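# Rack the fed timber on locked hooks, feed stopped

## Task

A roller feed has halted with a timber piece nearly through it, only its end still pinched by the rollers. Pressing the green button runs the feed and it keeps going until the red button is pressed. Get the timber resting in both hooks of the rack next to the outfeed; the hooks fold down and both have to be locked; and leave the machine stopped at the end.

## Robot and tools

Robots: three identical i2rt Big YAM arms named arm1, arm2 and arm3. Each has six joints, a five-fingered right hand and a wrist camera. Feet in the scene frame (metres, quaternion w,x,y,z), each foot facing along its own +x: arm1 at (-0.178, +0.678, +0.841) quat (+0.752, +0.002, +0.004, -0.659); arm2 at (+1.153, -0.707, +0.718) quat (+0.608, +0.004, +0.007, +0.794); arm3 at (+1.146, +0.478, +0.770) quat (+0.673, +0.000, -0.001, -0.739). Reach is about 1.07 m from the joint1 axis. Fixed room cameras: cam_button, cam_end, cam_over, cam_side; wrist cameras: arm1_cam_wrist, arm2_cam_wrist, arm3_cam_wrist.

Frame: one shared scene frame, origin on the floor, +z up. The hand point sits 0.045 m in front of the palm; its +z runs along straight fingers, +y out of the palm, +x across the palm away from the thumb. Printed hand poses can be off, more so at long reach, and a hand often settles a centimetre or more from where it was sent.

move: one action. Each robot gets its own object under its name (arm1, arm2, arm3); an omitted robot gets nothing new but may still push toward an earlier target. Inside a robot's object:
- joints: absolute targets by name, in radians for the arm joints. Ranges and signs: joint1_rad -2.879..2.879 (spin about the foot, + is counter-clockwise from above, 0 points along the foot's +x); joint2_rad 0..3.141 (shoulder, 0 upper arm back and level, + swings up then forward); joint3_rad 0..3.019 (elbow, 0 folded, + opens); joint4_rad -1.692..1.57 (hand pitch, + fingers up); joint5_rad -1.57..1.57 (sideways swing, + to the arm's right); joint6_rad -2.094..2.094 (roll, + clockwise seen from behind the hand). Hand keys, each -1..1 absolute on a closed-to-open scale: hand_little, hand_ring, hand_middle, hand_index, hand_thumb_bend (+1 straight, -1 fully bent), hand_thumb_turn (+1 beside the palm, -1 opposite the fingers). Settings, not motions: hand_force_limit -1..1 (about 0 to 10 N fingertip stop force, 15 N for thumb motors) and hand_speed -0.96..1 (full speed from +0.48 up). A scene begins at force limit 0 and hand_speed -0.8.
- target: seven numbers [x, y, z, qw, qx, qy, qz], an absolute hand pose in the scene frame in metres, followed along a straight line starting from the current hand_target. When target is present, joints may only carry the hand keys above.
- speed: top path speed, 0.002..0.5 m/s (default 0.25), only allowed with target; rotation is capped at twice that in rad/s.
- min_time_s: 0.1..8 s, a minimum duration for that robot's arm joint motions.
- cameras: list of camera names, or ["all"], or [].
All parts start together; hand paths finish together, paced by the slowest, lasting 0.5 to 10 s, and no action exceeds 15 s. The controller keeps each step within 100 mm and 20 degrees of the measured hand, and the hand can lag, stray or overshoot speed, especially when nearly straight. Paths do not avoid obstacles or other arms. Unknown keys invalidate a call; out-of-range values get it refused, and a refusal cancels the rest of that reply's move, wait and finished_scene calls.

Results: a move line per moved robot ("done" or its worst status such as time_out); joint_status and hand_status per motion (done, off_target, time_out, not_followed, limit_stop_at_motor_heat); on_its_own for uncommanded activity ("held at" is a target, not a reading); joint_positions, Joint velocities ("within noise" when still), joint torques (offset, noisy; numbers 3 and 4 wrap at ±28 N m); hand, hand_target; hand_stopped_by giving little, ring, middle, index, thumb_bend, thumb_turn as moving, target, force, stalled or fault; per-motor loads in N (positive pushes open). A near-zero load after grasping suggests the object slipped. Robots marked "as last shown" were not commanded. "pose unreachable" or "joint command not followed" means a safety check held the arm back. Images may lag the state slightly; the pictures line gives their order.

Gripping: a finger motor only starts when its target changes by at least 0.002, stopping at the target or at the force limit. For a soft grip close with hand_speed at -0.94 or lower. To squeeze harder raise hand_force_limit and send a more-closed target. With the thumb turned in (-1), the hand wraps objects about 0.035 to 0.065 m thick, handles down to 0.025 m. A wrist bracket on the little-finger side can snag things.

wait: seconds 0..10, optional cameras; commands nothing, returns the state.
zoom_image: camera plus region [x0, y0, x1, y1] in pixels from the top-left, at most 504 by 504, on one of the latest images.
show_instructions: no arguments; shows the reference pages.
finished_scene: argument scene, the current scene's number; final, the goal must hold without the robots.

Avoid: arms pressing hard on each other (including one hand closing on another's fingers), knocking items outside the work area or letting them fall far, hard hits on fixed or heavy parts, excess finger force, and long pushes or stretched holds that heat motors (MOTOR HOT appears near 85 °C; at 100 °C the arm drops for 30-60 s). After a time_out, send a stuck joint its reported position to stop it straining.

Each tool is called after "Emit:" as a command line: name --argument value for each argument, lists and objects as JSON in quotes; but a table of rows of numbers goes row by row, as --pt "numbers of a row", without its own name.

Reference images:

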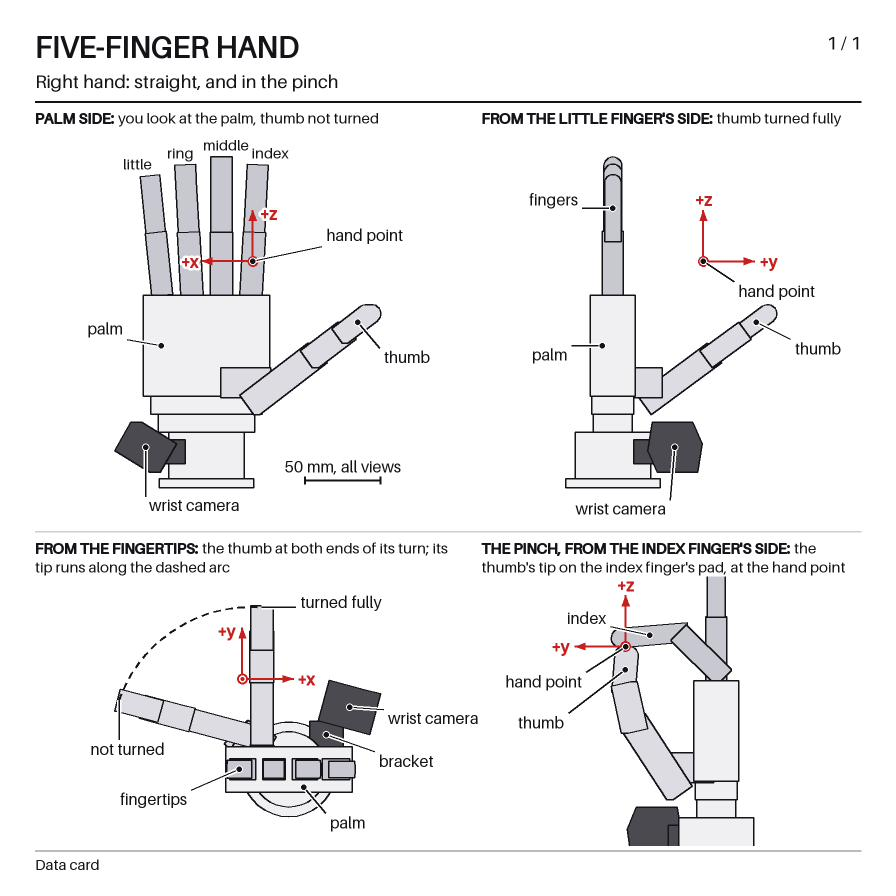

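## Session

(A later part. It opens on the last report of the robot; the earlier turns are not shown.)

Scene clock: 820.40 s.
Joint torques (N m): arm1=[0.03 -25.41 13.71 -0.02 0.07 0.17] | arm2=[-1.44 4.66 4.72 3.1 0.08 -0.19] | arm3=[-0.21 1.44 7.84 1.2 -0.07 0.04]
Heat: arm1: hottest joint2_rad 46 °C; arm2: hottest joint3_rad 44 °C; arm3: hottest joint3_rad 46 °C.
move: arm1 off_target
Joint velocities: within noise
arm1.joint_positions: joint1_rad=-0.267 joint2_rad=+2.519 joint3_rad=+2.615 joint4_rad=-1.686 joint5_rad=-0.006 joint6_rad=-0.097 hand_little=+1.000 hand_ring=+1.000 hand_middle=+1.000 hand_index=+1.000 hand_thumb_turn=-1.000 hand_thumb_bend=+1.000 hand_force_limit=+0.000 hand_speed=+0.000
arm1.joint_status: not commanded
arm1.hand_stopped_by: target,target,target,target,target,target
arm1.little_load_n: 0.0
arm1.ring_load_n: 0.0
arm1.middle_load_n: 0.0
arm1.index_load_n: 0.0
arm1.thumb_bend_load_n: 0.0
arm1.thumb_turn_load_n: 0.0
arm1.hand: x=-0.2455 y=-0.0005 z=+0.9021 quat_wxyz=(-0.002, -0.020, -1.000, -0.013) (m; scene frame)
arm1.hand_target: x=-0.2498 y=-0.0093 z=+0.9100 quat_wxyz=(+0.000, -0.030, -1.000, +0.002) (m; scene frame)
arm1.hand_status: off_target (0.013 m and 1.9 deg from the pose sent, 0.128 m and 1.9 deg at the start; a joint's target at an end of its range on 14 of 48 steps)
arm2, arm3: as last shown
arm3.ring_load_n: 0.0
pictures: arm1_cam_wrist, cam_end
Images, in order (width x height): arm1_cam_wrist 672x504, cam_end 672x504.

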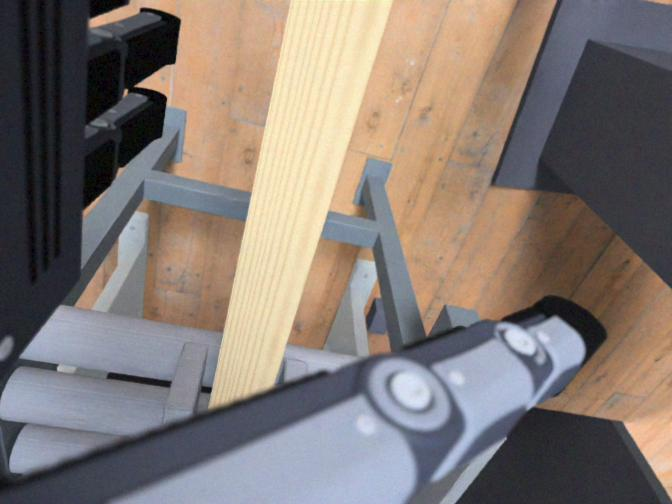

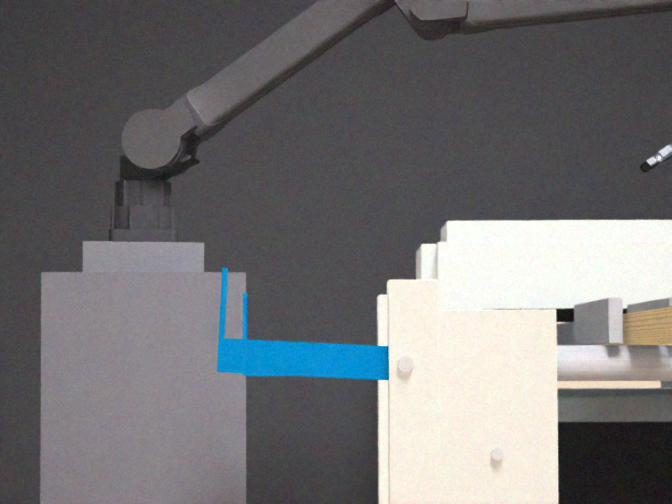

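Emit:
move --arm1 '{"target": [-0.252, -0.006, 0.83, 0.0, 0.0296, 0.9996, 0.0], "speed": 0.12}' --cameras '["arm1_cam_wrist", "cam_side", "cam_over"]'

Emit:
zoom_image --camera "cam_side" --region '[80, 200, 330, 380]'

Scene clock: 834.90 s.
Joint torques (N m): arm1=[-0.44 -26.58 8.2 0.59 0.07 0.14] | arm2=[-1.38 4.66 4.71 3.1 0.08 -0.19] | arm3=[-0.38 2.08 8.02 1.16 -0.07 0.06]
Heat: arm1: hottest joint2_rad 47 °C; arm2: hottest joint3_rad 44 °C; arm3: hottest joint3_rad 46 °C.
move: arm1 done
Joint velocities: within noise
arm1.joint_positions: joint1_rad=-0.267 joint2_rad=+2.518 joint3_rad=+2.431 joint4_rad=-1.482 joint5_rad=-0.006 joint6_rad=-0.097 hand_little=+1.000 hand_ring=+1.000 hand_middle=+1.000 hand_index=+1.000 hand_thumb_turn=-1.000 hand_thumb_bend=+1.000 hand_force_limit=+0.000 hand_speed=+0.000
arm1.joint_status: not commanded
arm1.hand_stopped_by: target,target,target,target,target,target
arm1.little_load_n: 0.0
arm1.ring_load_n: 0.0
arm1.middle_load_n: 0.0
arm1.index_load_n: 0.0
arm1.thumb_bend_load_n: 0.0
arm1.thumb_turn_load_n: 0.0
arm1.hand: x=-0.2466 y=-0.0056 z=+0.8311 quat_wxyz=(-0.001, -0.020, -1.000, -0.003) (m; scene frame)
arm1.hand_target: x=-0.2519 y=-0.0060 z=+0.8300 quat_wxyz=(+0.000, -0.030, -1.000, +0.000) (m; scene frame)
arm1.hand_status: done (0.006 m and 1.2 deg from the pose sent, 0.073 m and 1.9 deg at the start)
arm2, arm3: as last shown
arm2.ring_load_n: -0.5
pictures: arm1_cam_wrist, cam_over, cam_side
Images, in order (width x height): arm1_cam_wrist 672x504, cam_over 672x504, cam_side 672x504.

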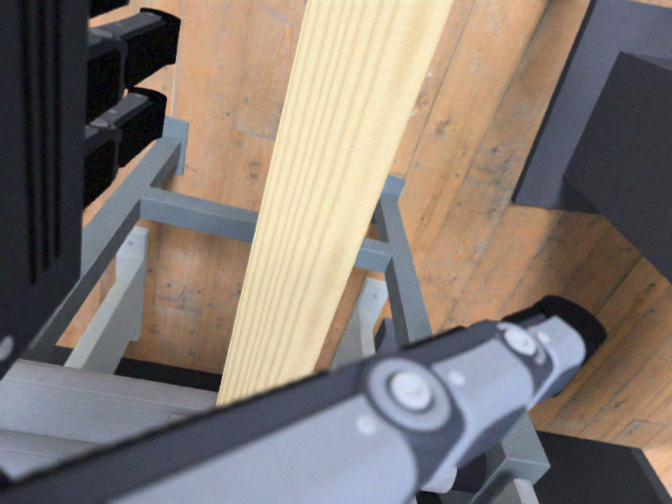

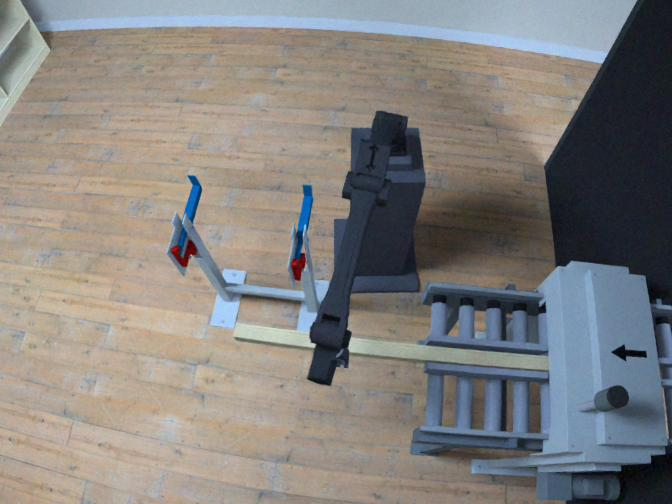

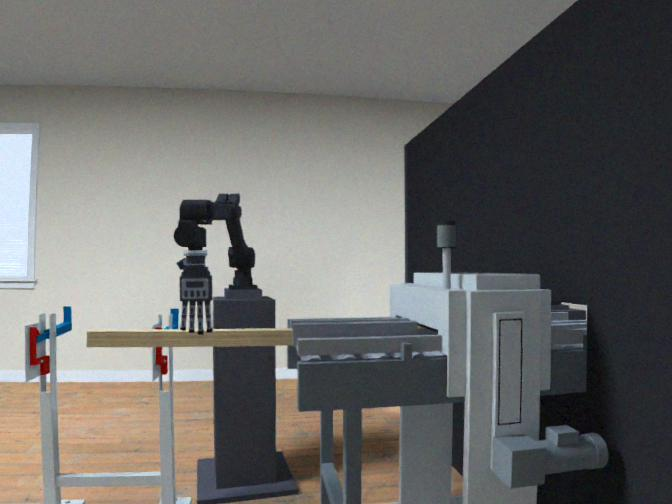

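Scaled by 2.016 from the camera's 672x504 image, which has a finer 960x720 frame.

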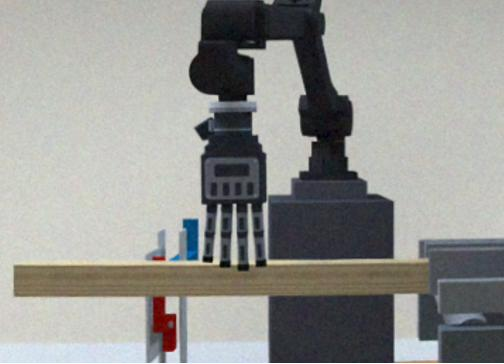

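Emit:
move --arm1 '{"target": [-0.252, 0.006, 0.83, 0.0, 0.035, 0.9994, 0.0], "speed": 0.1}'

Emit:
move --arm1 '{"target": [-0.252, 0.006, 0.75, 0.0, 0.035, 0.9994, 0.0], "speed": 0.1}' --cameras '["arm1_cam_wrist", "cam_side", "cam_end"]'

Emit:
zoom_image --camera "cam_side" --region '[80, 200, 330, 380]'

Scene clock: 909.83 s.
Joint torques (N m): arm1=[-0.79 -27.93 8.29 0.46 0.08 0.19] | arm2=[-1.38 4.66 4.7 3.1 0.08 -0.19] | arm3=[-0.38 1.67 7.82 1.35 -0.05 0.07]
Heat: arm1: hottest joint2_rad 54 °C; arm2: hottest joint3_rad 44 °C; arm3: hottest joint3_rad 46 °C.
move: arm1 off_target
Joint velocities: within noise
arm1.joint_positions: joint1_rad=-0.268 joint2_rad=+2.485 joint3_rad=+2.322 joint4_rad=-1.431 joint5_rad=-0.006 joint6_rad=-0.093 hand_little=+1.000 hand_ring=+1.000 hand_middle=+1.000 hand_index=+1.000 hand_thumb_turn=-1.000 hand_thumb_bend=+1.000 hand_force_limit=+0.000 hand_speed=+0.000
arm1.joint_status: not commanded
arm1.hand_stopped_by: target,target,target,target,target,target
arm1.little_load_n: 0.0
arm1.ring_load_n: 0.0
arm1.middle_load_n: 0.0
arm1.index_load_n: 0.0
arm1.thumb_bend_load_n: 0.0
arm1.thumb_turn_load_n: 0.0
arm1.hand: x=-0.2450 y=+0.0100 z=+0.8156 quat_wxyz=(-0.002, -0.022, -1.000, -0.014) (m; scene frame)
arm1.hand_target: x=-0.2519 y=+0.0062 z=+0.8299 quat_wxyz=(+0.000, -0.035, -0.999, +0.000) (m; scene frame)
arm1.hand_status: off_target (0.016 m and 2.2 deg from the pose sent, 0.013 m and 1.8 deg at the start)
arm2, arm3: as last shown
arm2.ring_load_n: 0.0
arm3.little_load_n: 0.5
pictures: none

Scene clock: 911.27 s.
Joint torques (N m): arm1=[-0.5 -23.59 8.02 0.69 0.09 0.19] | arm2=[-1.38 4.72 4.71 3.11 0.08 -0.19] | arm3=[-0.73 1.2 8.01 1.29 -0.1 0.06]
Heat: arm1: hottest joint2_rad 54 °C; arm2: hottest joint3_rad 44 °C; arm3: hottest joint3_rad 46 °C.
move: arm1 off_target
Joint velocities: within noise
arm1.joint_positions: joint1_rad=-0.268 joint2_rad=+2.497 joint3_rad=+2.246 joint4_rad=-1.282 joint5_rad=-0.006 joint6_rad=-0.092 hand_little=+1.000 hand_ring=+1.000 hand_middle=+1.000 hand_index=+1.000 hand_thumb_turn=-1.000 hand_thumb_bend=+1.000 hand_force_limit=+0.000 hand_speed=+0.000
arm1.joint_status: not commanded
arm1.hand_stopped_by: target,target,target,target,target,target
arm1.little_load_n: 0.0
arm1.ring_load_n: 0.0
arm1.middle_load_n: 0.0
arm1.index_load_n: 0.0
arm1.thumb_bend_load_n: 0.0
arm1.thumb_turn_load_n: 0.0
arm1.hand: x=-0.2467 y=-0.0007 z=+0.7742 quat_wxyz=(+0.001, -0.023, -1.000, +0.015) (m; scene frame)
arm1.hand_target: x=-0.2517 y=+0.0066 z=+0.7504 quat_wxyz=(+0.000, -0.035, -0.999, +0.000) (m; scene frame)
arm1.hand_status: off_target (0.026 m and 2.2 deg from the pose sent, 0.066 m and 2.2 deg at the start)
arm2.joint_positions: joint1_rad=+0.115 joint2_rad=+0.794 joint3_rad=+2.188 joint4_rad=-1.519 joint5_rad=+0.044 joint6_rad=-1.215 hand_little=+1.000 hand_ring=+1.000 hand_middle=+1.000 hand_index=+1.000 hand_thumb_turn=+1.000 hand_thumb_bend=+1.000 hand_force_limit=+0.000 hand_speed=-0.800
arm2.joint_status: not commanded
arm2.hand_stopped_by: target,target,target,target,target,target
arm2.little_load_n: 0.0
arm2.ring_load_n: 0.0
arm2.middle_load_n: 0.0
arm2.index_load_n: 0.0
arm2.thumb_bend_load_n: 0.0
arm2.thumb_turn_load_n: 0.0
arm2.hand: x=+1.1667 y=-0.5609 z=+1.4582 quat_wxyz=(-0.600, +0.539, +0.523, +0.277) (m; scene frame)
arm2.hand_target: x=+1.1691 y=-0.5596 z=+1.4669 quat_wxyz=(-0.605, +0.534, +0.515, +0.289) (m; scene frame)
arm2.hand_status: not commanded
arm3: as last shown
arm3.little_load_n: 0.0
arm3.thumb_bend_load_n: -0.5
pictures: arm1_cam_wrist, cam_end, cam_side
Images, in order (width x height): arm1_cam_wrist 672x504, cam_end 672x504, cam_side 672x504.

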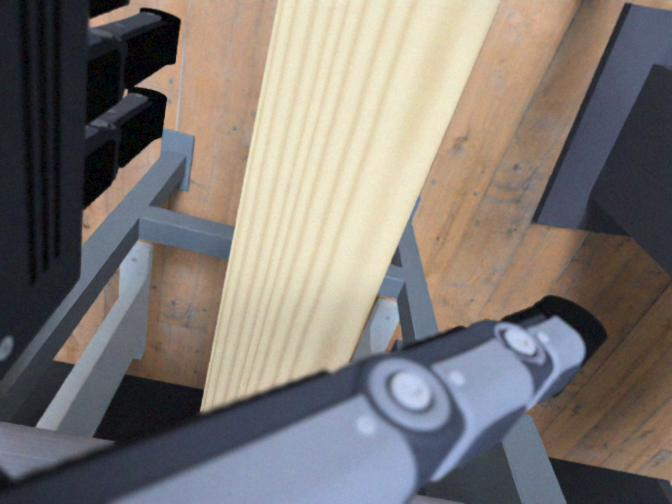

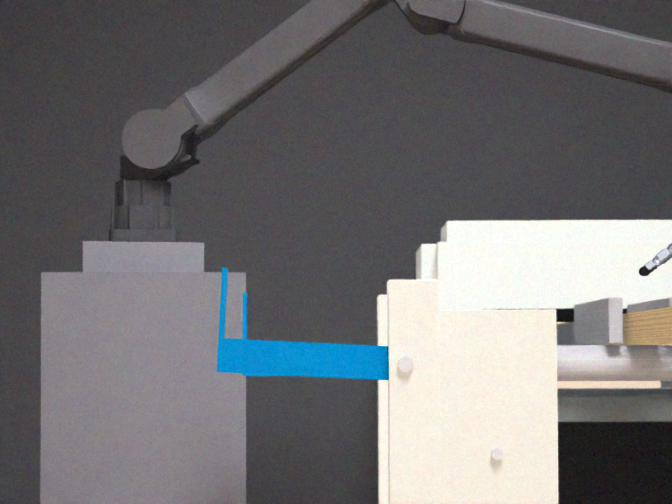

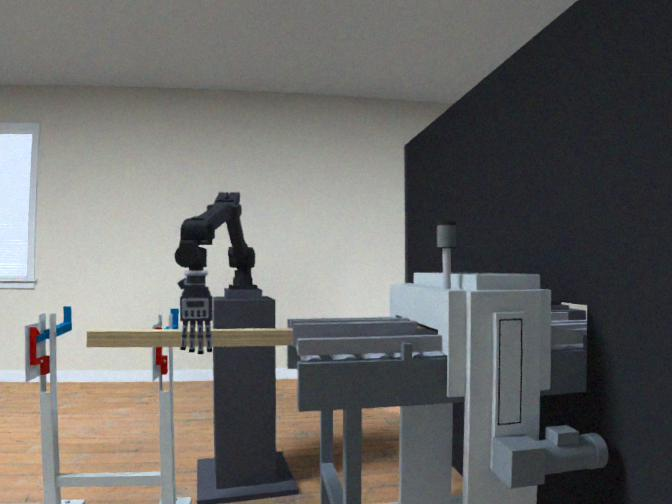

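Scaled by 2.016 from the camera's 672x504 image, which has a finer 960x720 frame.

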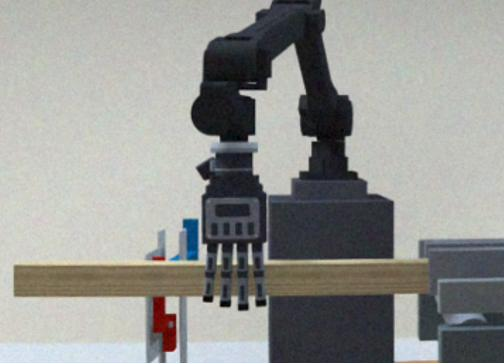

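Emit:
move --arm1 '{"target": [-0.252, 0.009, 0.718, 0.0, 0.035, 0.9994, 0.0], "speed": 0.06}' --cameras '["arm1_cam_wrist", "cam_side"]'

Emit:
zoom_image --camera "cam_side" --region '[80, 200, 330, 380]'

Scene clock: 917.43 s.
Joint torques (N m): arm1=[-0.79 -23.77 7.91 0.62 0.08 0.18] | arm2=[-1.38 4.72 4.71 3.1 0.08 -0.19] | arm3=[-0.21 1.73 7.9 1.26 -0.11 0.06]
Heat: arm1: hottest joint2_rad 51 °C; arm2: hottest joint3_rad 44 °C; arm3: hottest joint3_rad 46 °C.
move: arm1 off_target
Joint velocities: within noise
arm1.joint_positions: joint1_rad=-0.268 joint2_rad=+2.529 joint3_rad=+2.213 joint4_rad=-1.222 joint5_rad=-0.006 joint6_rad=-0.092 hand_little=+1.000 hand_ring=+1.000 hand_middle=+1.000 hand_index=+1.000 hand_thumb_turn=-1.000 hand_thumb_bend=+1.000 hand_force_limit=+0.000 hand_speed=+0.000
arm1.joint_status: not commanded
arm1.hand_stopped_by: target,target,target,target,target,target
arm1.little_load_n: 0.0
arm1.ring_load_n: 0.0
arm1.middle_load_n: 0.0
arm1.index_load_n: 0.0
arm1.thumb_bend_load_n: 0.0
arm1.thumb_turn_load_n: 0.0
arm1.hand: x=-0.2464 y=+0.0023 z=+0.7398 quat_wxyz=(+0.001, -0.023, -1.000, +0.013) (m; scene frame)
arm1.hand_target: x=-0.2517 y=+0.0096 z=+0.7184 quat_wxyz=(+0.000, -0.035, -0.999, +0.000) (m; scene frame)
arm1.hand_status: off_target (0.023 m and 2.0 deg from the pose sent, 0.057 m and 2.2 deg at the start)
arm2, arm3: as last shown
arm3.thumb_bend_load_n: 0.0
pictures: arm1_cam_wrist, cam_side
Images, in order (width x height): arm1_cam_wrist 672x504, cam_side 672x504.

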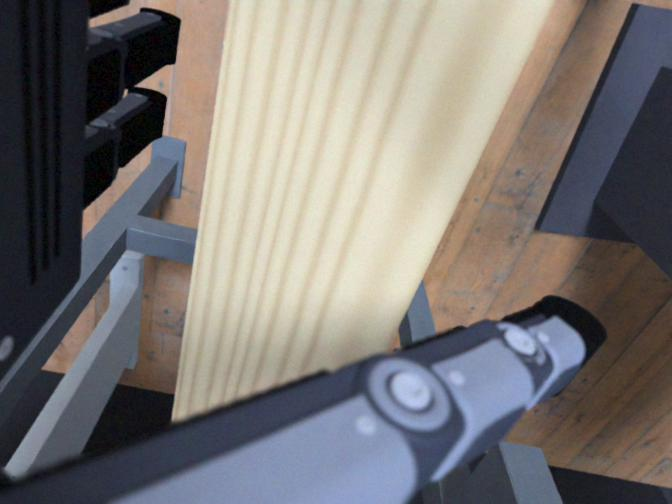

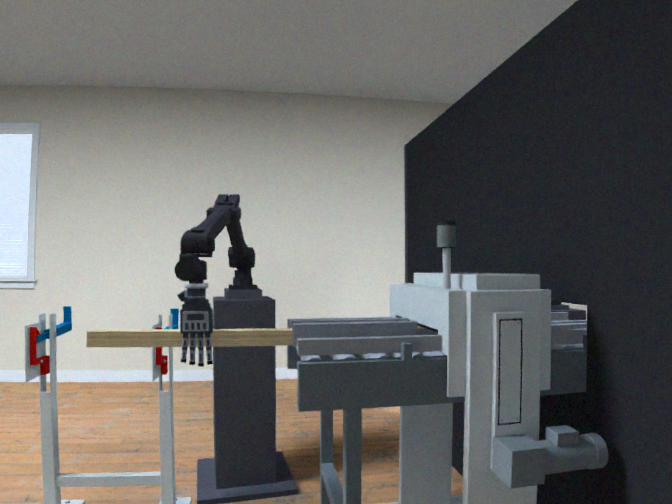

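Scaled by 2.016 from the camera's 672x504 image, which has a finer 960x720 frame.

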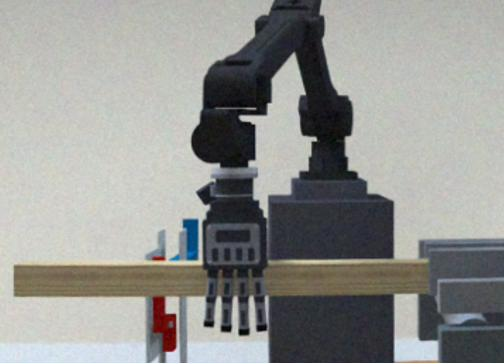

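Emit:
move --arm1 '{"target": [-0.252, 0.012, 0.695, 0.0, 0.035, 0.9994, 0.0], "speed": 0.06}' --cameras '["arm1_cam_wrist", "cam_side"]'

Emit:
zoom_image --camera "cam_side" --region '[150, 250, 260, 380]'

Scene clock: 922.33 s.
Joint torques (N m): arm1=[-0.79 -23.82 7.83 0.62 0.07 0.16] | arm2=[-1.38 4.72 4.71 3.1 0.08 -0.19] | arm3=[-0.56 1.2 8.02 1.33 -0.07 0.07]
Heat: arm1: hottest joint2_rad 50 °C; arm2: hottest joint3_rad 44 °C; arm3: hottest joint3_rad 46 °C.
move: arm1 off_target
Joint velocities: within noise
arm1.joint_positions: joint1_rad=-0.268 joint2_rad=+2.549 joint3_rad=+2.192 joint4_rad=-1.179 joint5_rad=-0.006 joint6_rad=-0.092 hand_little=+1.000 hand_ring=+1.000 hand_middle=+1.000 hand_index=+1.000 hand_thumb_turn=-1.000 hand_thumb_bend=+1.000 hand_force_limit=+0.000 hand_speed=+0.000
arm1.joint_status: not commanded
arm1.hand_stopped_by: target,target,target,target,target,target
arm1.little_load_n: 0.0
arm1.ring_load_n: 0.0
arm1.middle_load_n: 0.0
arm1.index_load_n: 0.0
arm1.thumb_bend_load_n: -0.5
arm1.thumb_turn_load_n: 0.0
arm1.hand: x=-0.2463 y=+0.0037 z=+0.7182 quat_wxyz=(+0.001, -0.023, -1.000, +0.014) (m; scene frame)
arm1.hand_target: x=-0.2517 y=+0.0126 z=+0.6956 quat_wxyz=(+0.000, -0.035, -0.999, +0.000) (m; scene frame)
arm1.hand_status: off_target (0.025 m and 2.1 deg from the pose sent, 0.046 m and 2.0 deg at the start)
arm2, arm3: as last shown
pictures: arm1_cam_wrist, cam_side
Images, in order (width x height): arm1_cam_wrist 672x504, cam_side 672x504.

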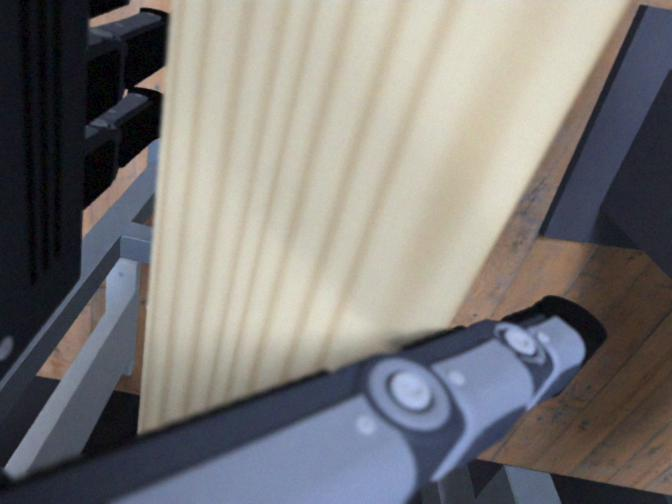

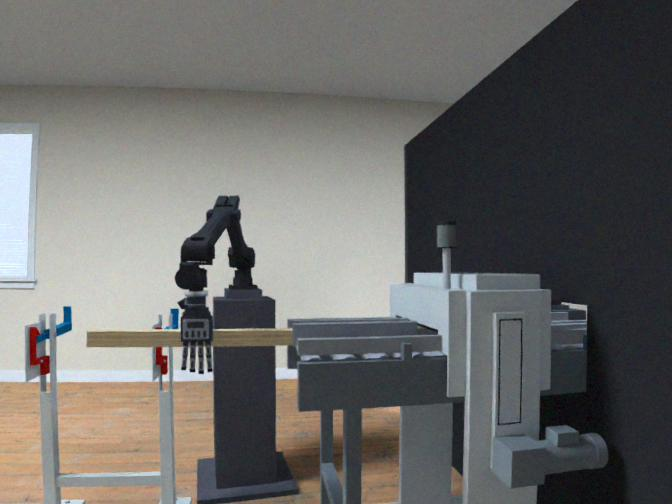

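Scaled by 3.877 from the camera's 672x504 image, which has a finer 960x720 frame.

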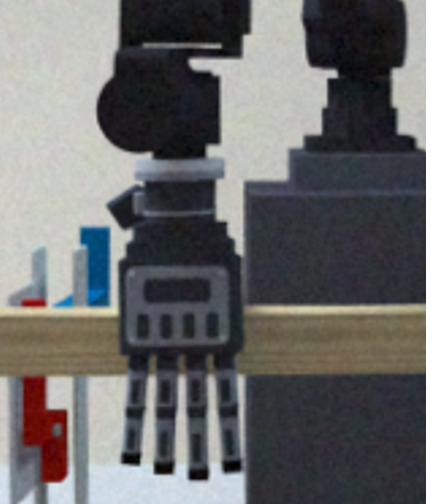

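Emit:
move --arm1 '{"joints": {"hand_little": -0.2, "hand_ring": -0.2, "hand_middle": -0.2, "hand_index": -0.2, "hand_speed": -0.85, "hand_force_limit": -0.6}}' --cameras '["arm1_cam_wrist", "cam_side", "cam_end"]'

Emit:
zoom_image --camera "cam_side" --region '[150, 250, 260, 380]'

Scene clock: 935.30 s.
Joint torques (N m): arm1=[-0.56 -23.36 7.71 0.69 0.09 0.18] | arm2=[-1.38 4.72 4.71 3.1 0.08 -0.19] | arm3=[-0.85 1.44 7.94 1.18 -0.06 0.01]
Heat: arm1: hottest joint2_rad 48 °C; arm2: hottest joint3_rad 44 °C; arm3: hottest joint3_rad 46 °C.
move: arm1 done
Joint velocities: within noise
arm1.joint_positions: joint1_rad=-0.268 joint2_rad=+2.549 joint3_rad=+2.192 joint4_rad=-1.179 joint5_rad=-0.006 joint6_rad=-0.092 hand_little=-0.200 hand_ring=-0.200 hand_middle=-0.200 hand_index=-0.200 hand_thumb_turn=-1.000 hand_thumb_bend=+1.000 hand_force_limit=-0.600 hand_speed=-0.850
arm1.joint_status: all done
arm1.hand_stopped_by: target,target,target,target,target,target
arm1.little_load_n: 0.5
arm1.ring_load_n: 0.0
arm1.middle_load_n: 0.0
arm1.index_load_n: 0.0
arm1.thumb_bend_load_n: 0.0
arm1.thumb_turn_load_n: 0.0
arm1.hand: x=-0.2463 y=+0.0037 z=+0.7182 quat_wxyz=(+0.001, -0.023, -1.000, +0.014) (m; scene frame)
arm1.hand_target: x=-0.2517 y=+0.0126 z=+0.6956 quat_wxyz=(+0.000, -0.035, -0.999, +0.000) (m; scene frame)
arm1.hand_status: not commanded
arm2: as last shown
arm2.ring_load_n: 0.5
arm3.joint_positions: joint1_rad=-0.896 joint2_rad=+0.624 joint3_rad=+1.386 joint4_rad=-1.619 joint5_rad=-0.132 joint6_rad=-1.261 hand_little=+1.000 hand_ring=+1.000 hand_middle=+1.000 hand_index=+1.000 hand_thumb_turn=+1.000 hand_thumb_bend=+1.000 hand_force_limit=+0.000 hand_speed=-0.800
arm3.joint_status: not commanded
arm3.hand_stopped_by: target,target,target,target,target,target
arm3.little_load_n: 0.0
arm3.ring_load_n: 0.0
arm3.middle_load_n: 0.0
arm3.index_load_n: 0.0
arm3.thumb_bend_load_n: 0.0
arm3.thumb_turn_load_n: 0.0
arm3.hand: x=+0.9884 y=+0.4023 z=+1.2034 quat_wxyz=(+0.288, +0.149, -0.923, +0.207) (m; scene frame)
arm3.hand_target: x=+0.9887 y=+0.4025 z=+1.2111 quat_wxyz=(+0.296, +0.149, -0.919, +0.211) (m; scene frame)
arm3.hand_status: not commanded
pictures: arm1_cam_wrist, cam_end, cam_side
Images, in order (width x height): arm1_cam_wrist 672x504, cam_end 672x504, cam_side 672x504.

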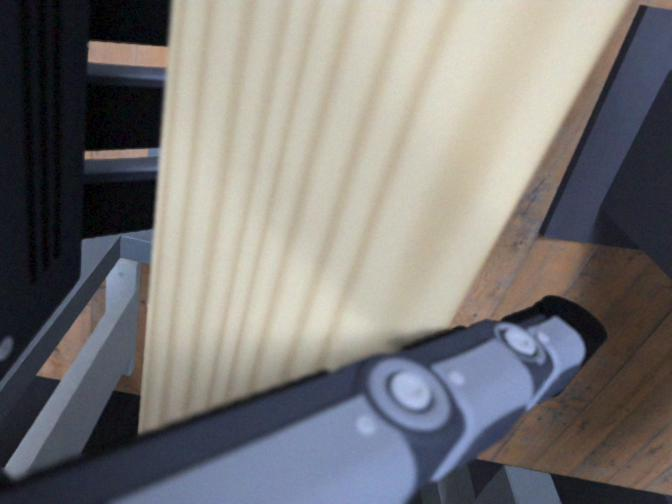

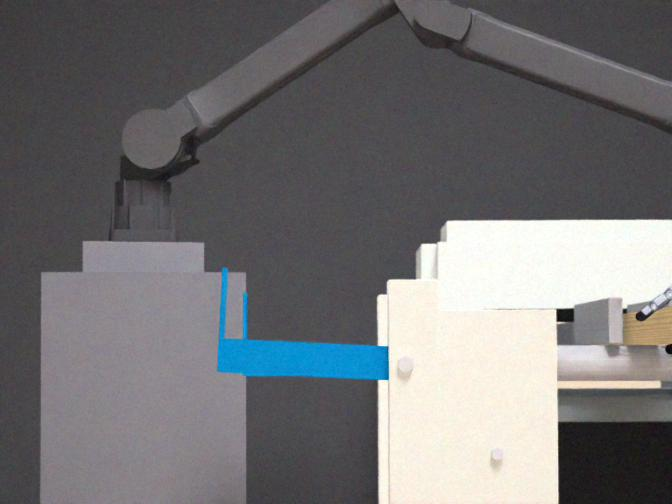

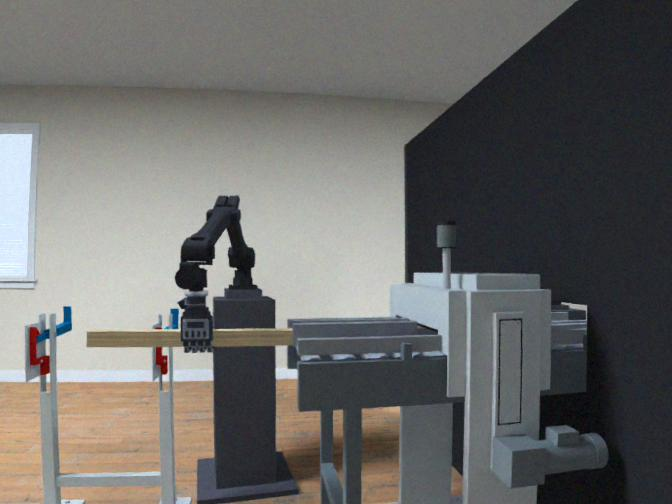

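Scaled by 3.877 from the camera's 672x504 image, which has a finer 960x720 frame.

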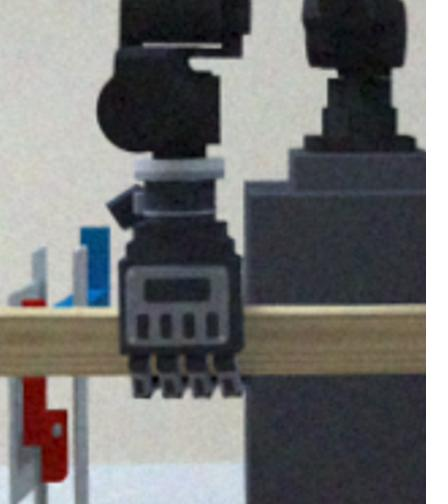

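Emit:
move --arm2 '{"target": [1.03, -0.392, 1.02, 0.0, 0.7071, 0.7071, 0.0], "speed": 0.25, "joints": {"hand_little": -1, "hand_ring": -1, "hand_middle": -1, "hand_speed": -0.5}}' --cameras '["arm2_cam_wrist", "cam_button"]'

Scene clock: 957.33 s.
Joint torques (N m): arm1=[-0.67 -23.36 7.73 0.62 0.07 0.14] | arm2=[-1.26 -10.7 9.57 -0.17 -0.06 0.01] | arm3=[0.15 1.73 7.84 1.33 -0.1 0.01]
Heat: arm1: hottest joint2_rad 46 °C; arm2: hottest joint3_rad 44 °C; arm3: hottest joint3_rad 46 °C.
move: arm2 done
Joint velocities: within noise
arm1, arm3: as last shown
arm1.little_load_n: 0.0
arm1.index_load_n: 0.5
arm2.joint_positions: joint1_rad=+0.260 joint2_rad=+1.370 joint3_rad=+1.510 joint4_rad=-1.695 joint5_rad=+0.021 joint6_rad=-1.066 hand_little=-1.000 hand_ring=-1.000 hand_middle=-1.000 hand_index=+1.000 hand_thumb_turn=+1.000 hand_thumb_bend=+1.000 hand_force_limit=+0.000 hand_speed=-0.500
arm2.joint_status: all done
arm2.hand_stopped_by: target,target,target,target,target,target
arm2.little_load_n: 0.0
arm2.ring_load_n: 0.0
arm2.middle_load_n: 0.0
arm2.index_load_n: 0.0
arm2.thumb_bend_load_n: 0.0
arm2.thumb_turn_load_n: 0.0
arm2.hand: x=+1.0241 y=-0.3901 z=+1.0178 quat_wxyz=(-0.008, +0.700, +0.714, +0.004) (m; scene frame)
arm2.hand_target: x=+1.0298 y=-0.3920 z=+1.0195 quat_wxyz=(-0.005, +0.707, +0.707, +0.002) (m; scene frame)
arm2.hand_status: done (0.007 m and 1.5 deg from the pose sent, 0.489 m and 82.7 deg at the start; a joint's target at an end of its range on 57 of 106 steps)
pictures: arm2_cam_wrist, cam_button
Images, in order (width x height): arm2_cam_wrist 672x504, cam_button 672x504.

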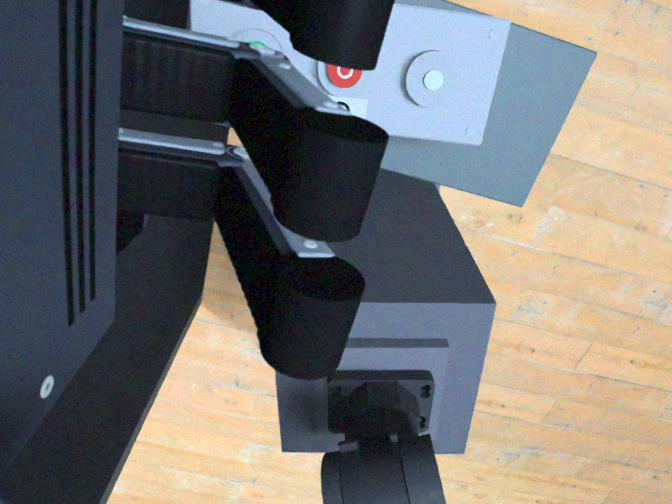

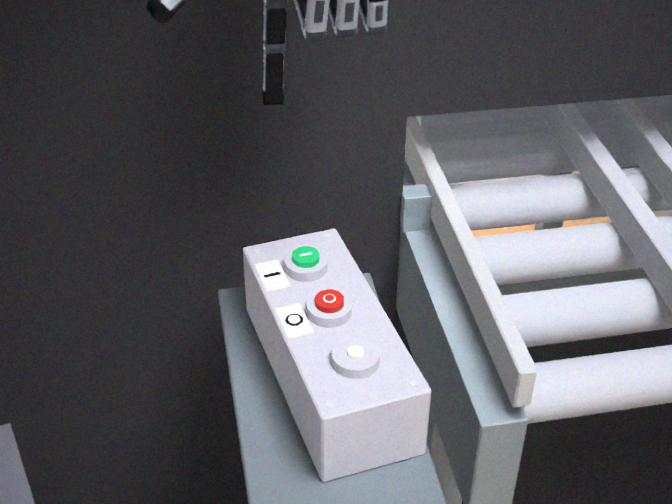

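Emit:
move --arm2 '{"target": [1.034, -0.388, 0.905, 0.0, 0.7071, 0.7071, 0.0], "speed": 0.15}' --cameras '["arm2_cam_wrist", "cam_button"]'

Emit:
zoom_image --camera "cam_button" --region '[200, 100, 420, 340]'

Scene clock: 977.37 s.
Joint torques (N m): arm1=[-0.62 -23.59 7.77 0.66 0.09 0.15] | arm2=[-1.14 -9 9.11 0.83 -0.07 -0.16] | arm3=[-0.67 1.67 7.87 1.22 -0.1 0.02]
Heat: arm1: hottest joint2_rad 46 °C; arm2: hottest joint3_rad 47 °C; arm3: hottest joint3_rad 46 °C.
move: arm2 done
Joint velocities: within noise
arm1, arm3: as last shown
arm1.index_load_n: 0.0
arm2.joint_positions: joint1_rad=+0.239 joint2_rad=+1.368 joint3_rad=+1.224 joint4_rad=-1.425 joint5_rad=+0.020 joint6_rad=-1.070 hand_little=-1.000 hand_ring=-1.000 hand_middle=-1.000 hand_index=+1.000 hand_thumb_turn=+1.000 hand_thumb_bend=+1.000 hand_force_limit=+0.000 hand_speed=-0.500
arm2.joint_status: not commanded
arm2.hand_stopped_by: target,target,target,target,target,target
arm2.little_load_n: 0.0
arm2.ring_load_n: 0.0
arm2.middle_load_n: 0.5
arm2.index_load_n: 0.0
arm2.thumb_bend_load_n: 0.0
arm2.thumb_turn_load_n: 0.0
arm2.hand: x=+1.0313 y=-0.3925 z=+0.9105 quat_wxyz=(-0.001, +0.706, +0.708, +0.002) (m; scene frame)
arm2.hand_target: x=+1.0341 y=-0.3881 z=+0.9051 quat_wxyz=(+0.000, +0.707, +0.707, +0.000) (m; scene frame)
arm2.hand_status: done (0.008 m and 0.3 deg from the pose sent, 0.113 m and 1.5 deg at the start)
pictures: arm2_cam_wrist, cam_button
Images, in order (width x height): arm2_cam_wrist 672x504, cam_button 672x504.

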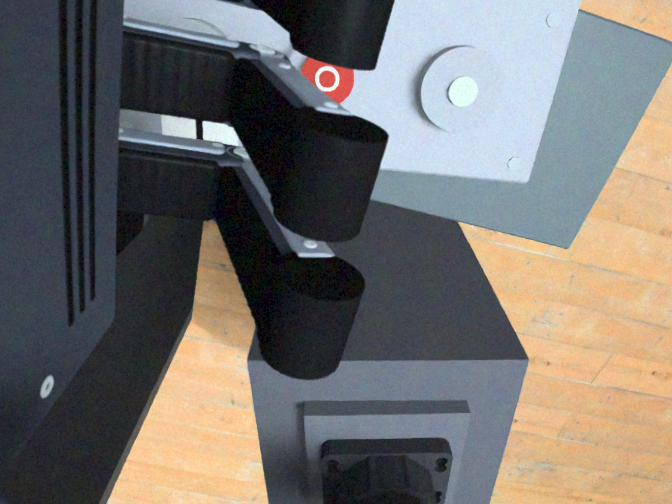

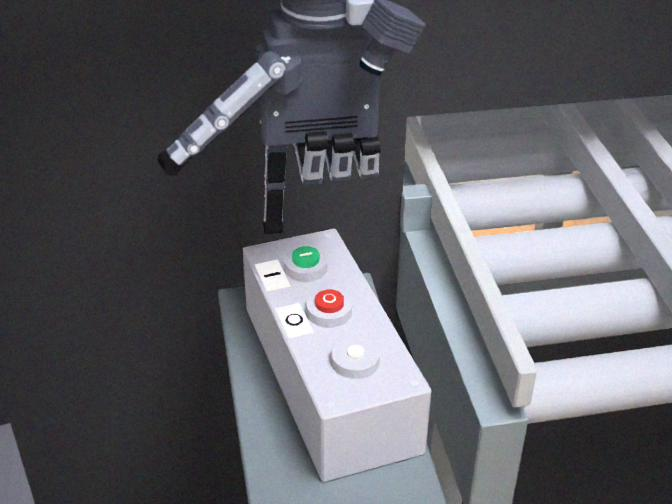

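Scaled by 2.100 from the camera's 672x504 image, which has a finer 960x720 frame.

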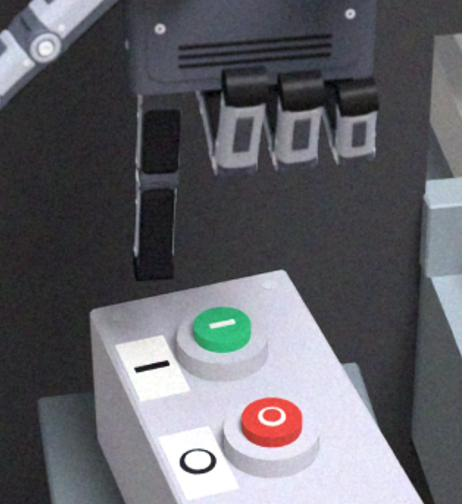

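Emit:
move --arm2 '{"target": [1.034, -0.364, 0.90, 0.0, 0.7071, 0.7071, 0.0], "speed": 0.1}' --cameras '["cam_button"]'

Emit:
zoom_image --camera "cam_button" --region '[200, 100, 420, 340]'

Scene clock: 995.80 s.
Joint torques (N m): arm1=[-0.85 -23.59 7.77 0.64 0.06 0.18] | arm2=[-1.03 -9.88 12.7 0.69 -0.04 -0.17] | arm3=[-0.09 1.08 7.98 1.28 -0.12 0.02]
Heat: arm1: hottest joint2_rad 45 °C; arm2: hottest joint3_rad 49 °C; arm3: hottest joint3_rad 46 °C.
move: arm2 off_target
Joint velocities: within noise
arm1, arm3: as last shown
arm1.index_load_n: -0.5
arm2.joint_positions: joint1_rad=+0.210 joint2_rad=+1.425 joint3_rad=+1.224 joint4_rad=-1.412 joint5_rad=+0.019 joint6_rad=-1.098 hand_little=-1.000 hand_ring=-1.000 hand_middle=-1.000 hand_index=+1.000 hand_thumb_turn=+1.000 hand_thumb_bend=+1.000 hand_force_limit=+0.000 hand_speed=-0.500
arm2.joint_status: not commanded
arm2.hand_stopped_by: target,target,target,target,target,target
arm2.little_load_n: 0.0
arm2.ring_load_n: 0.0
arm2.middle_load_n: 0.0
arm2.index_load_n: 0.0
arm2.thumb_bend_load_n: 0.0
arm2.thumb_turn_load_n: 0.0
arm2.hand: x=+1.0379 y=-0.3817 z=+0.8914 quat_wxyz=(+0.020, +0.706, +0.708, -0.005) (m; scene frame)
arm2.hand_target: x=+1.0343 y=-0.3645 z=+0.9003 quat_wxyz=(+0.000, +0.707, +0.707, +0.000) (m; scene frame)
arm2.hand_status: off_target (0.020 m and 2.4 deg from the pose sent, 0.030 m and 0.3 deg at the start)
pictures: cam_button
Images, in order (width x height): cam_button 672x504.

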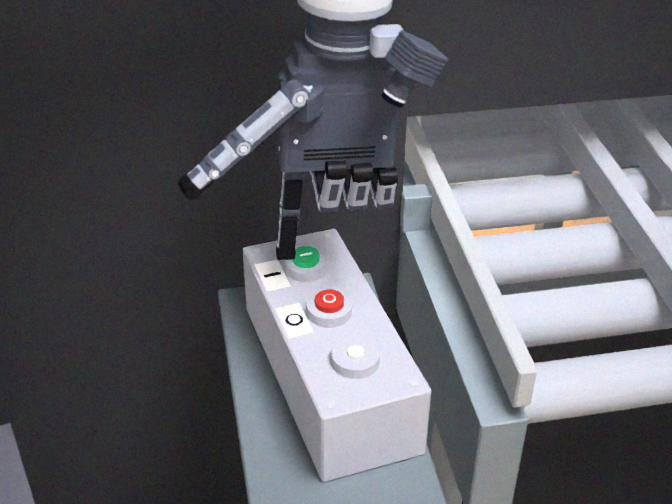

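Scaled by 2.100 from the camera's 672x504 image, which has a finer 960x720 frame.

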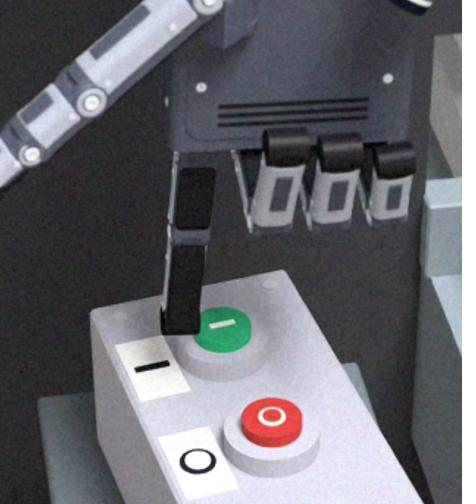

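Emit:
move --arm2 '{"target": [1.034, -0.388, 0.93, 0.0, 0.7071, 0.7071, 0.0], "speed": 0.1}'

Emit:
move --arm2 '{"target": [1.034, -0.360, 0.93, 0.0, 0.7071, 0.7071, 0.0], "speed": 0.1}' --cameras '["cam_button", "cam_over"]'

Emit:
zoom_image --camera "cam_button" --region '[200, 100, 420, 340]'

Scene clock: 1001.03 s.
Joint torques (N m): arm1=[-0.79 -23.65 7.76 0.73 0.1 0.18] | arm2=[1.2 -10.29 13.76 -0.25 -0.06 0.07] | arm3=[-1.03 0.97 7.83 1.42 -0.1 0.05]
Heat: arm1: hottest joint2_rad 45 °C; arm2: hottest joint3_rad 51 °C; arm3: hottest joint3_rad 46 °C.
move: arm2 off_target
Joint velocities: within noise
arm1, arm3: as last shown
arm1.ring_load_n: 0.5
arm1.index_load_n: 0.0
arm2.joint_positions: joint1_rad=+0.212 joint2_rad=+1.370 joint3_rad=+1.224 joint4_rad=-1.468 joint5_rad=+0.019 joint6_rad=-1.090 hand_little=-1.000 hand_ring=-1.000 hand_middle=-1.000 hand_index=+1.000 hand_thumb_turn=+1.000 hand_thumb_bend=+1.000 hand_force_limit=+0.000 hand_speed=-0.500
arm2.joint_status: not commanded
arm2.hand_stopped_by: target,target,target,target,target,target
arm2.little_load_n: 0.0
arm2.ring_load_n: 0.0
arm2.middle_load_n: 0.0
arm2.index_load_n: 0.0
arm2.thumb_bend_load_n: 0.0
arm2.thumb_turn_load_n: 0.0
arm2.hand: x=+1.0455 y=-0.3981 z=+0.9122 quat_wxyz=(+0.021, +0.708, +0.706, -0.005) (m; scene frame)
arm2.hand_target: x=+1.0345 y=-0.3887 z=+0.9297 quat_wxyz=(+0.000, +0.707, +0.707, +0.000) (m; scene frame)
arm2.hand_status: off_target (0.023 m and 2.4 deg from the pose sent, 0.039 m and 2.4 deg at the start)
arm3.middle_load_n: -0.5
pictures: none

Scene clock: 1002.00 s.
Joint torques (N m): arm1=[-0.73 -23.77 7.72 0.72 0.08 0.15] | arm2=[-1.2 -9.58 13.85 -0.31 -0.01 -0.16] | arm3=[-0.21 1.61 7.99 1.31 -0.05 0.03]
Heat: arm1: hottest joint2_rad 45 °C; arm2: hottest joint3_rad 51 °C; arm3: hottest joint3_rad 46 °C.
move: arm2 off_target
Joint velocities: within noise
arm1, arm3: as last shown
arm1.ring_load_n: 0.0
arm2.joint_positions: joint1_rad=+0.209 joint2_rad=+1.422 joint3_rad=+1.290 joint4_rad=-1.468 joint5_rad=+0.019 joint6_rad=-1.101 hand_little=-1.000 hand_ring=-1.000 hand_middle=-1.000 hand_index=+1.000 hand_thumb_turn=+1.000 hand_thumb_bend=+1.000 hand_force_limit=+0.000 hand_speed=-0.500
arm2.joint_status: not commanded
arm2.hand_stopped_by: target,target,target,target,target,target
arm2.little_load_n: 0.0
arm2.ring_load_n: 0.0
arm2.middle_load_n: 0.0
arm2.index_load_n: -0.5
arm2.thumb_bend_load_n: 0.0
arm2.thumb_turn_load_n: 0.0
arm2.hand: x=+1.0356 y=-0.3752 z=+0.9167 quat_wxyz=(+0.014, +0.706, +0.709, -0.003) (m; scene frame)
arm2.hand_target: x=+1.0343 y=-0.3606 z=+0.9299 quat_wxyz=(+0.000, +0.707, +0.707, +0.000) (m; scene frame)
arm2.hand_status: off_target (0.020 m and 1.6 deg from the pose sent, 0.044 m and 2.4 deg at the start)
arm3.middle_load_n: 0.0
arm3.thumb_turn_load_n: -0.5
pictures: cam_button, cam_over
Images, in order (width x height): cam_button 672x504, cam_over 672x504.

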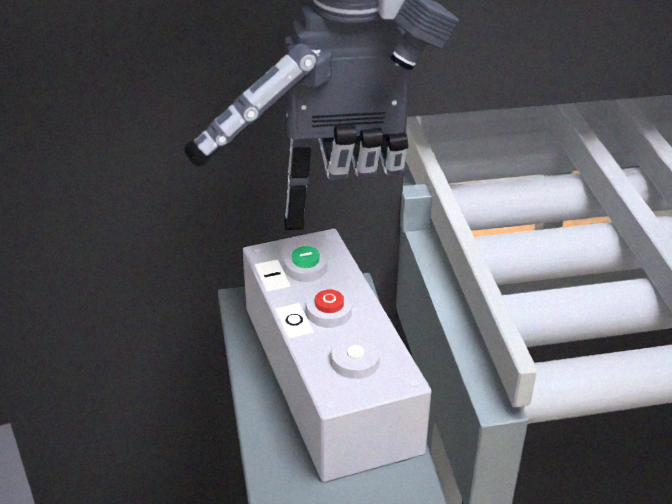

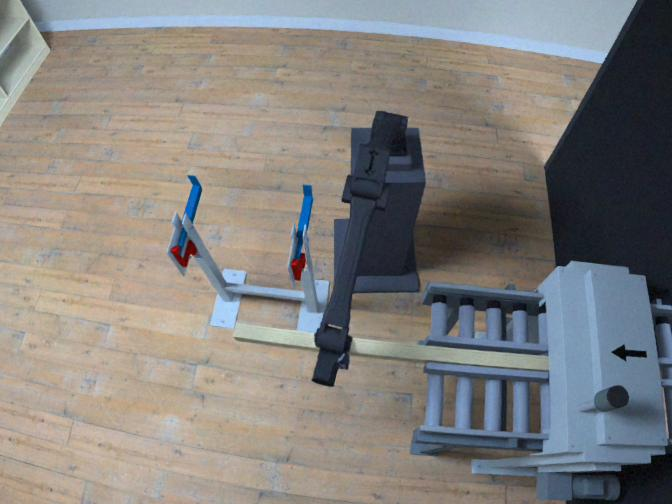

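Scaled by 2.100 from the camera's 672x504 image, which has a finer 960x720 frame.

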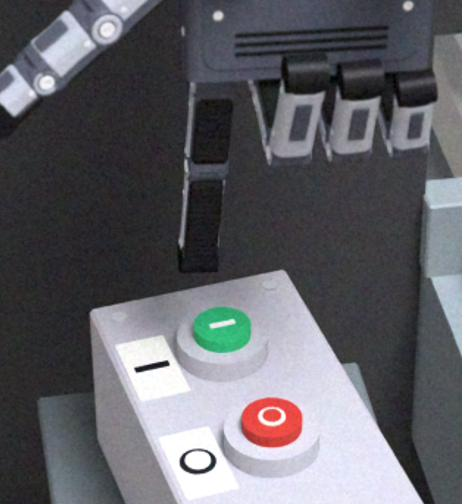

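Emit:
move --arm2 '{"target": [1.029, -0.350, 0.91, 0.0, 0.7071, 0.7071, 0.0], "speed": 0.1}' --cameras '["cam_button"]'

Emit:
zoom_image --camera "cam_button" --region '[200, 100, 420, 340]'

Scene clock: 1018.27 s.
Joint torques (N m): arm1=[-0.62 -23.41 7.73 0.65 0.09 0.15] | arm2=[-1.26 -10.29 12.51 0.72 -0.01 -0.16] | arm3=[-0.5 1.44 7.82 1.25 -0.06 0.03]
Heat: arm1: hottest joint2_rad 45 °C; arm2: hottest joint3_rad 55 °C; arm3: hottest joint3_rad 46 °C.
move: arm2 off_target
Joint velocities: within noise
arm1, arm3: as last shown
arm1.index_load_n: 0.5
arm1.thumb_bend_load_n: -0.5
arm2.joint_positions: joint1_rad=+0.209 joint2_rad=+1.457 joint3_rad=+1.290 joint4_rad=-1.441 joint5_rad=+0.019 joint6_rad=-1.102 hand_little=-1.000 hand_ring=-1.000 hand_middle=-1.000 hand_index=+1.000 hand_thumb_turn=+1.000 hand_thumb_bend=+1.000 hand_force_limit=+0.000 hand_speed=-0.500
arm2.joint_status: not commanded
arm2.hand_stopped_by: target,target,target,target,target,target
arm2.little_load_n: 0.0
arm2.ring_load_n: 0.0
arm2.middle_load_n: 0.0
arm2.index_load_n: 0.0
arm2.thumb_bend_load_n: 0.0
arm2.thumb_turn_load_n: 0.0
arm2.hand: x=+1.0312 y=-0.3668 z=+0.9033 quat_wxyz=(+0.017, +0.705, +0.709, -0.005) (m; scene frame)
arm2.hand_target: x=+1.0293 y=-0.3504 z=+0.9102 quat_wxyz=(+0.000, +0.707, +0.707, +0.000) (m; scene frame)
arm2.hand_status: off_target (0.018 m and 2.1 deg from the pose sent, 0.027 m and 1.6 deg at the start)
arm3.thumb_turn_load_n: 0.0
pictures: cam_button
Images, in order (width x height): cam_button 672x504.

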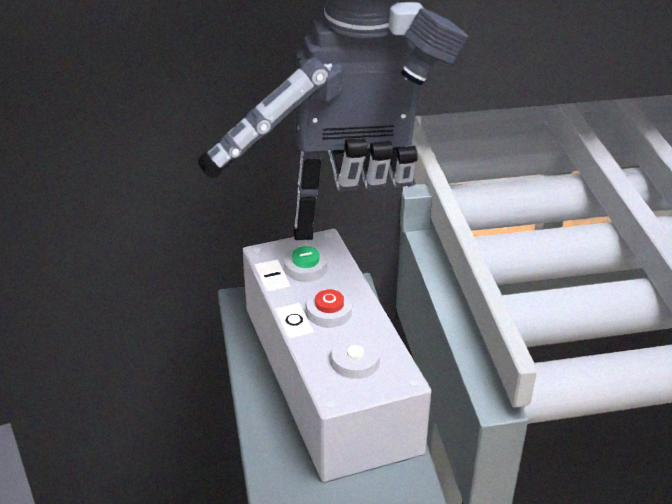

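Scaled by 2.100 from the camera's 672x504 image, which has a finer 960x720 frame.

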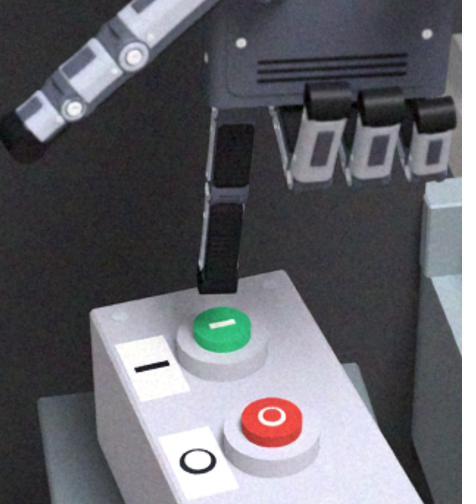

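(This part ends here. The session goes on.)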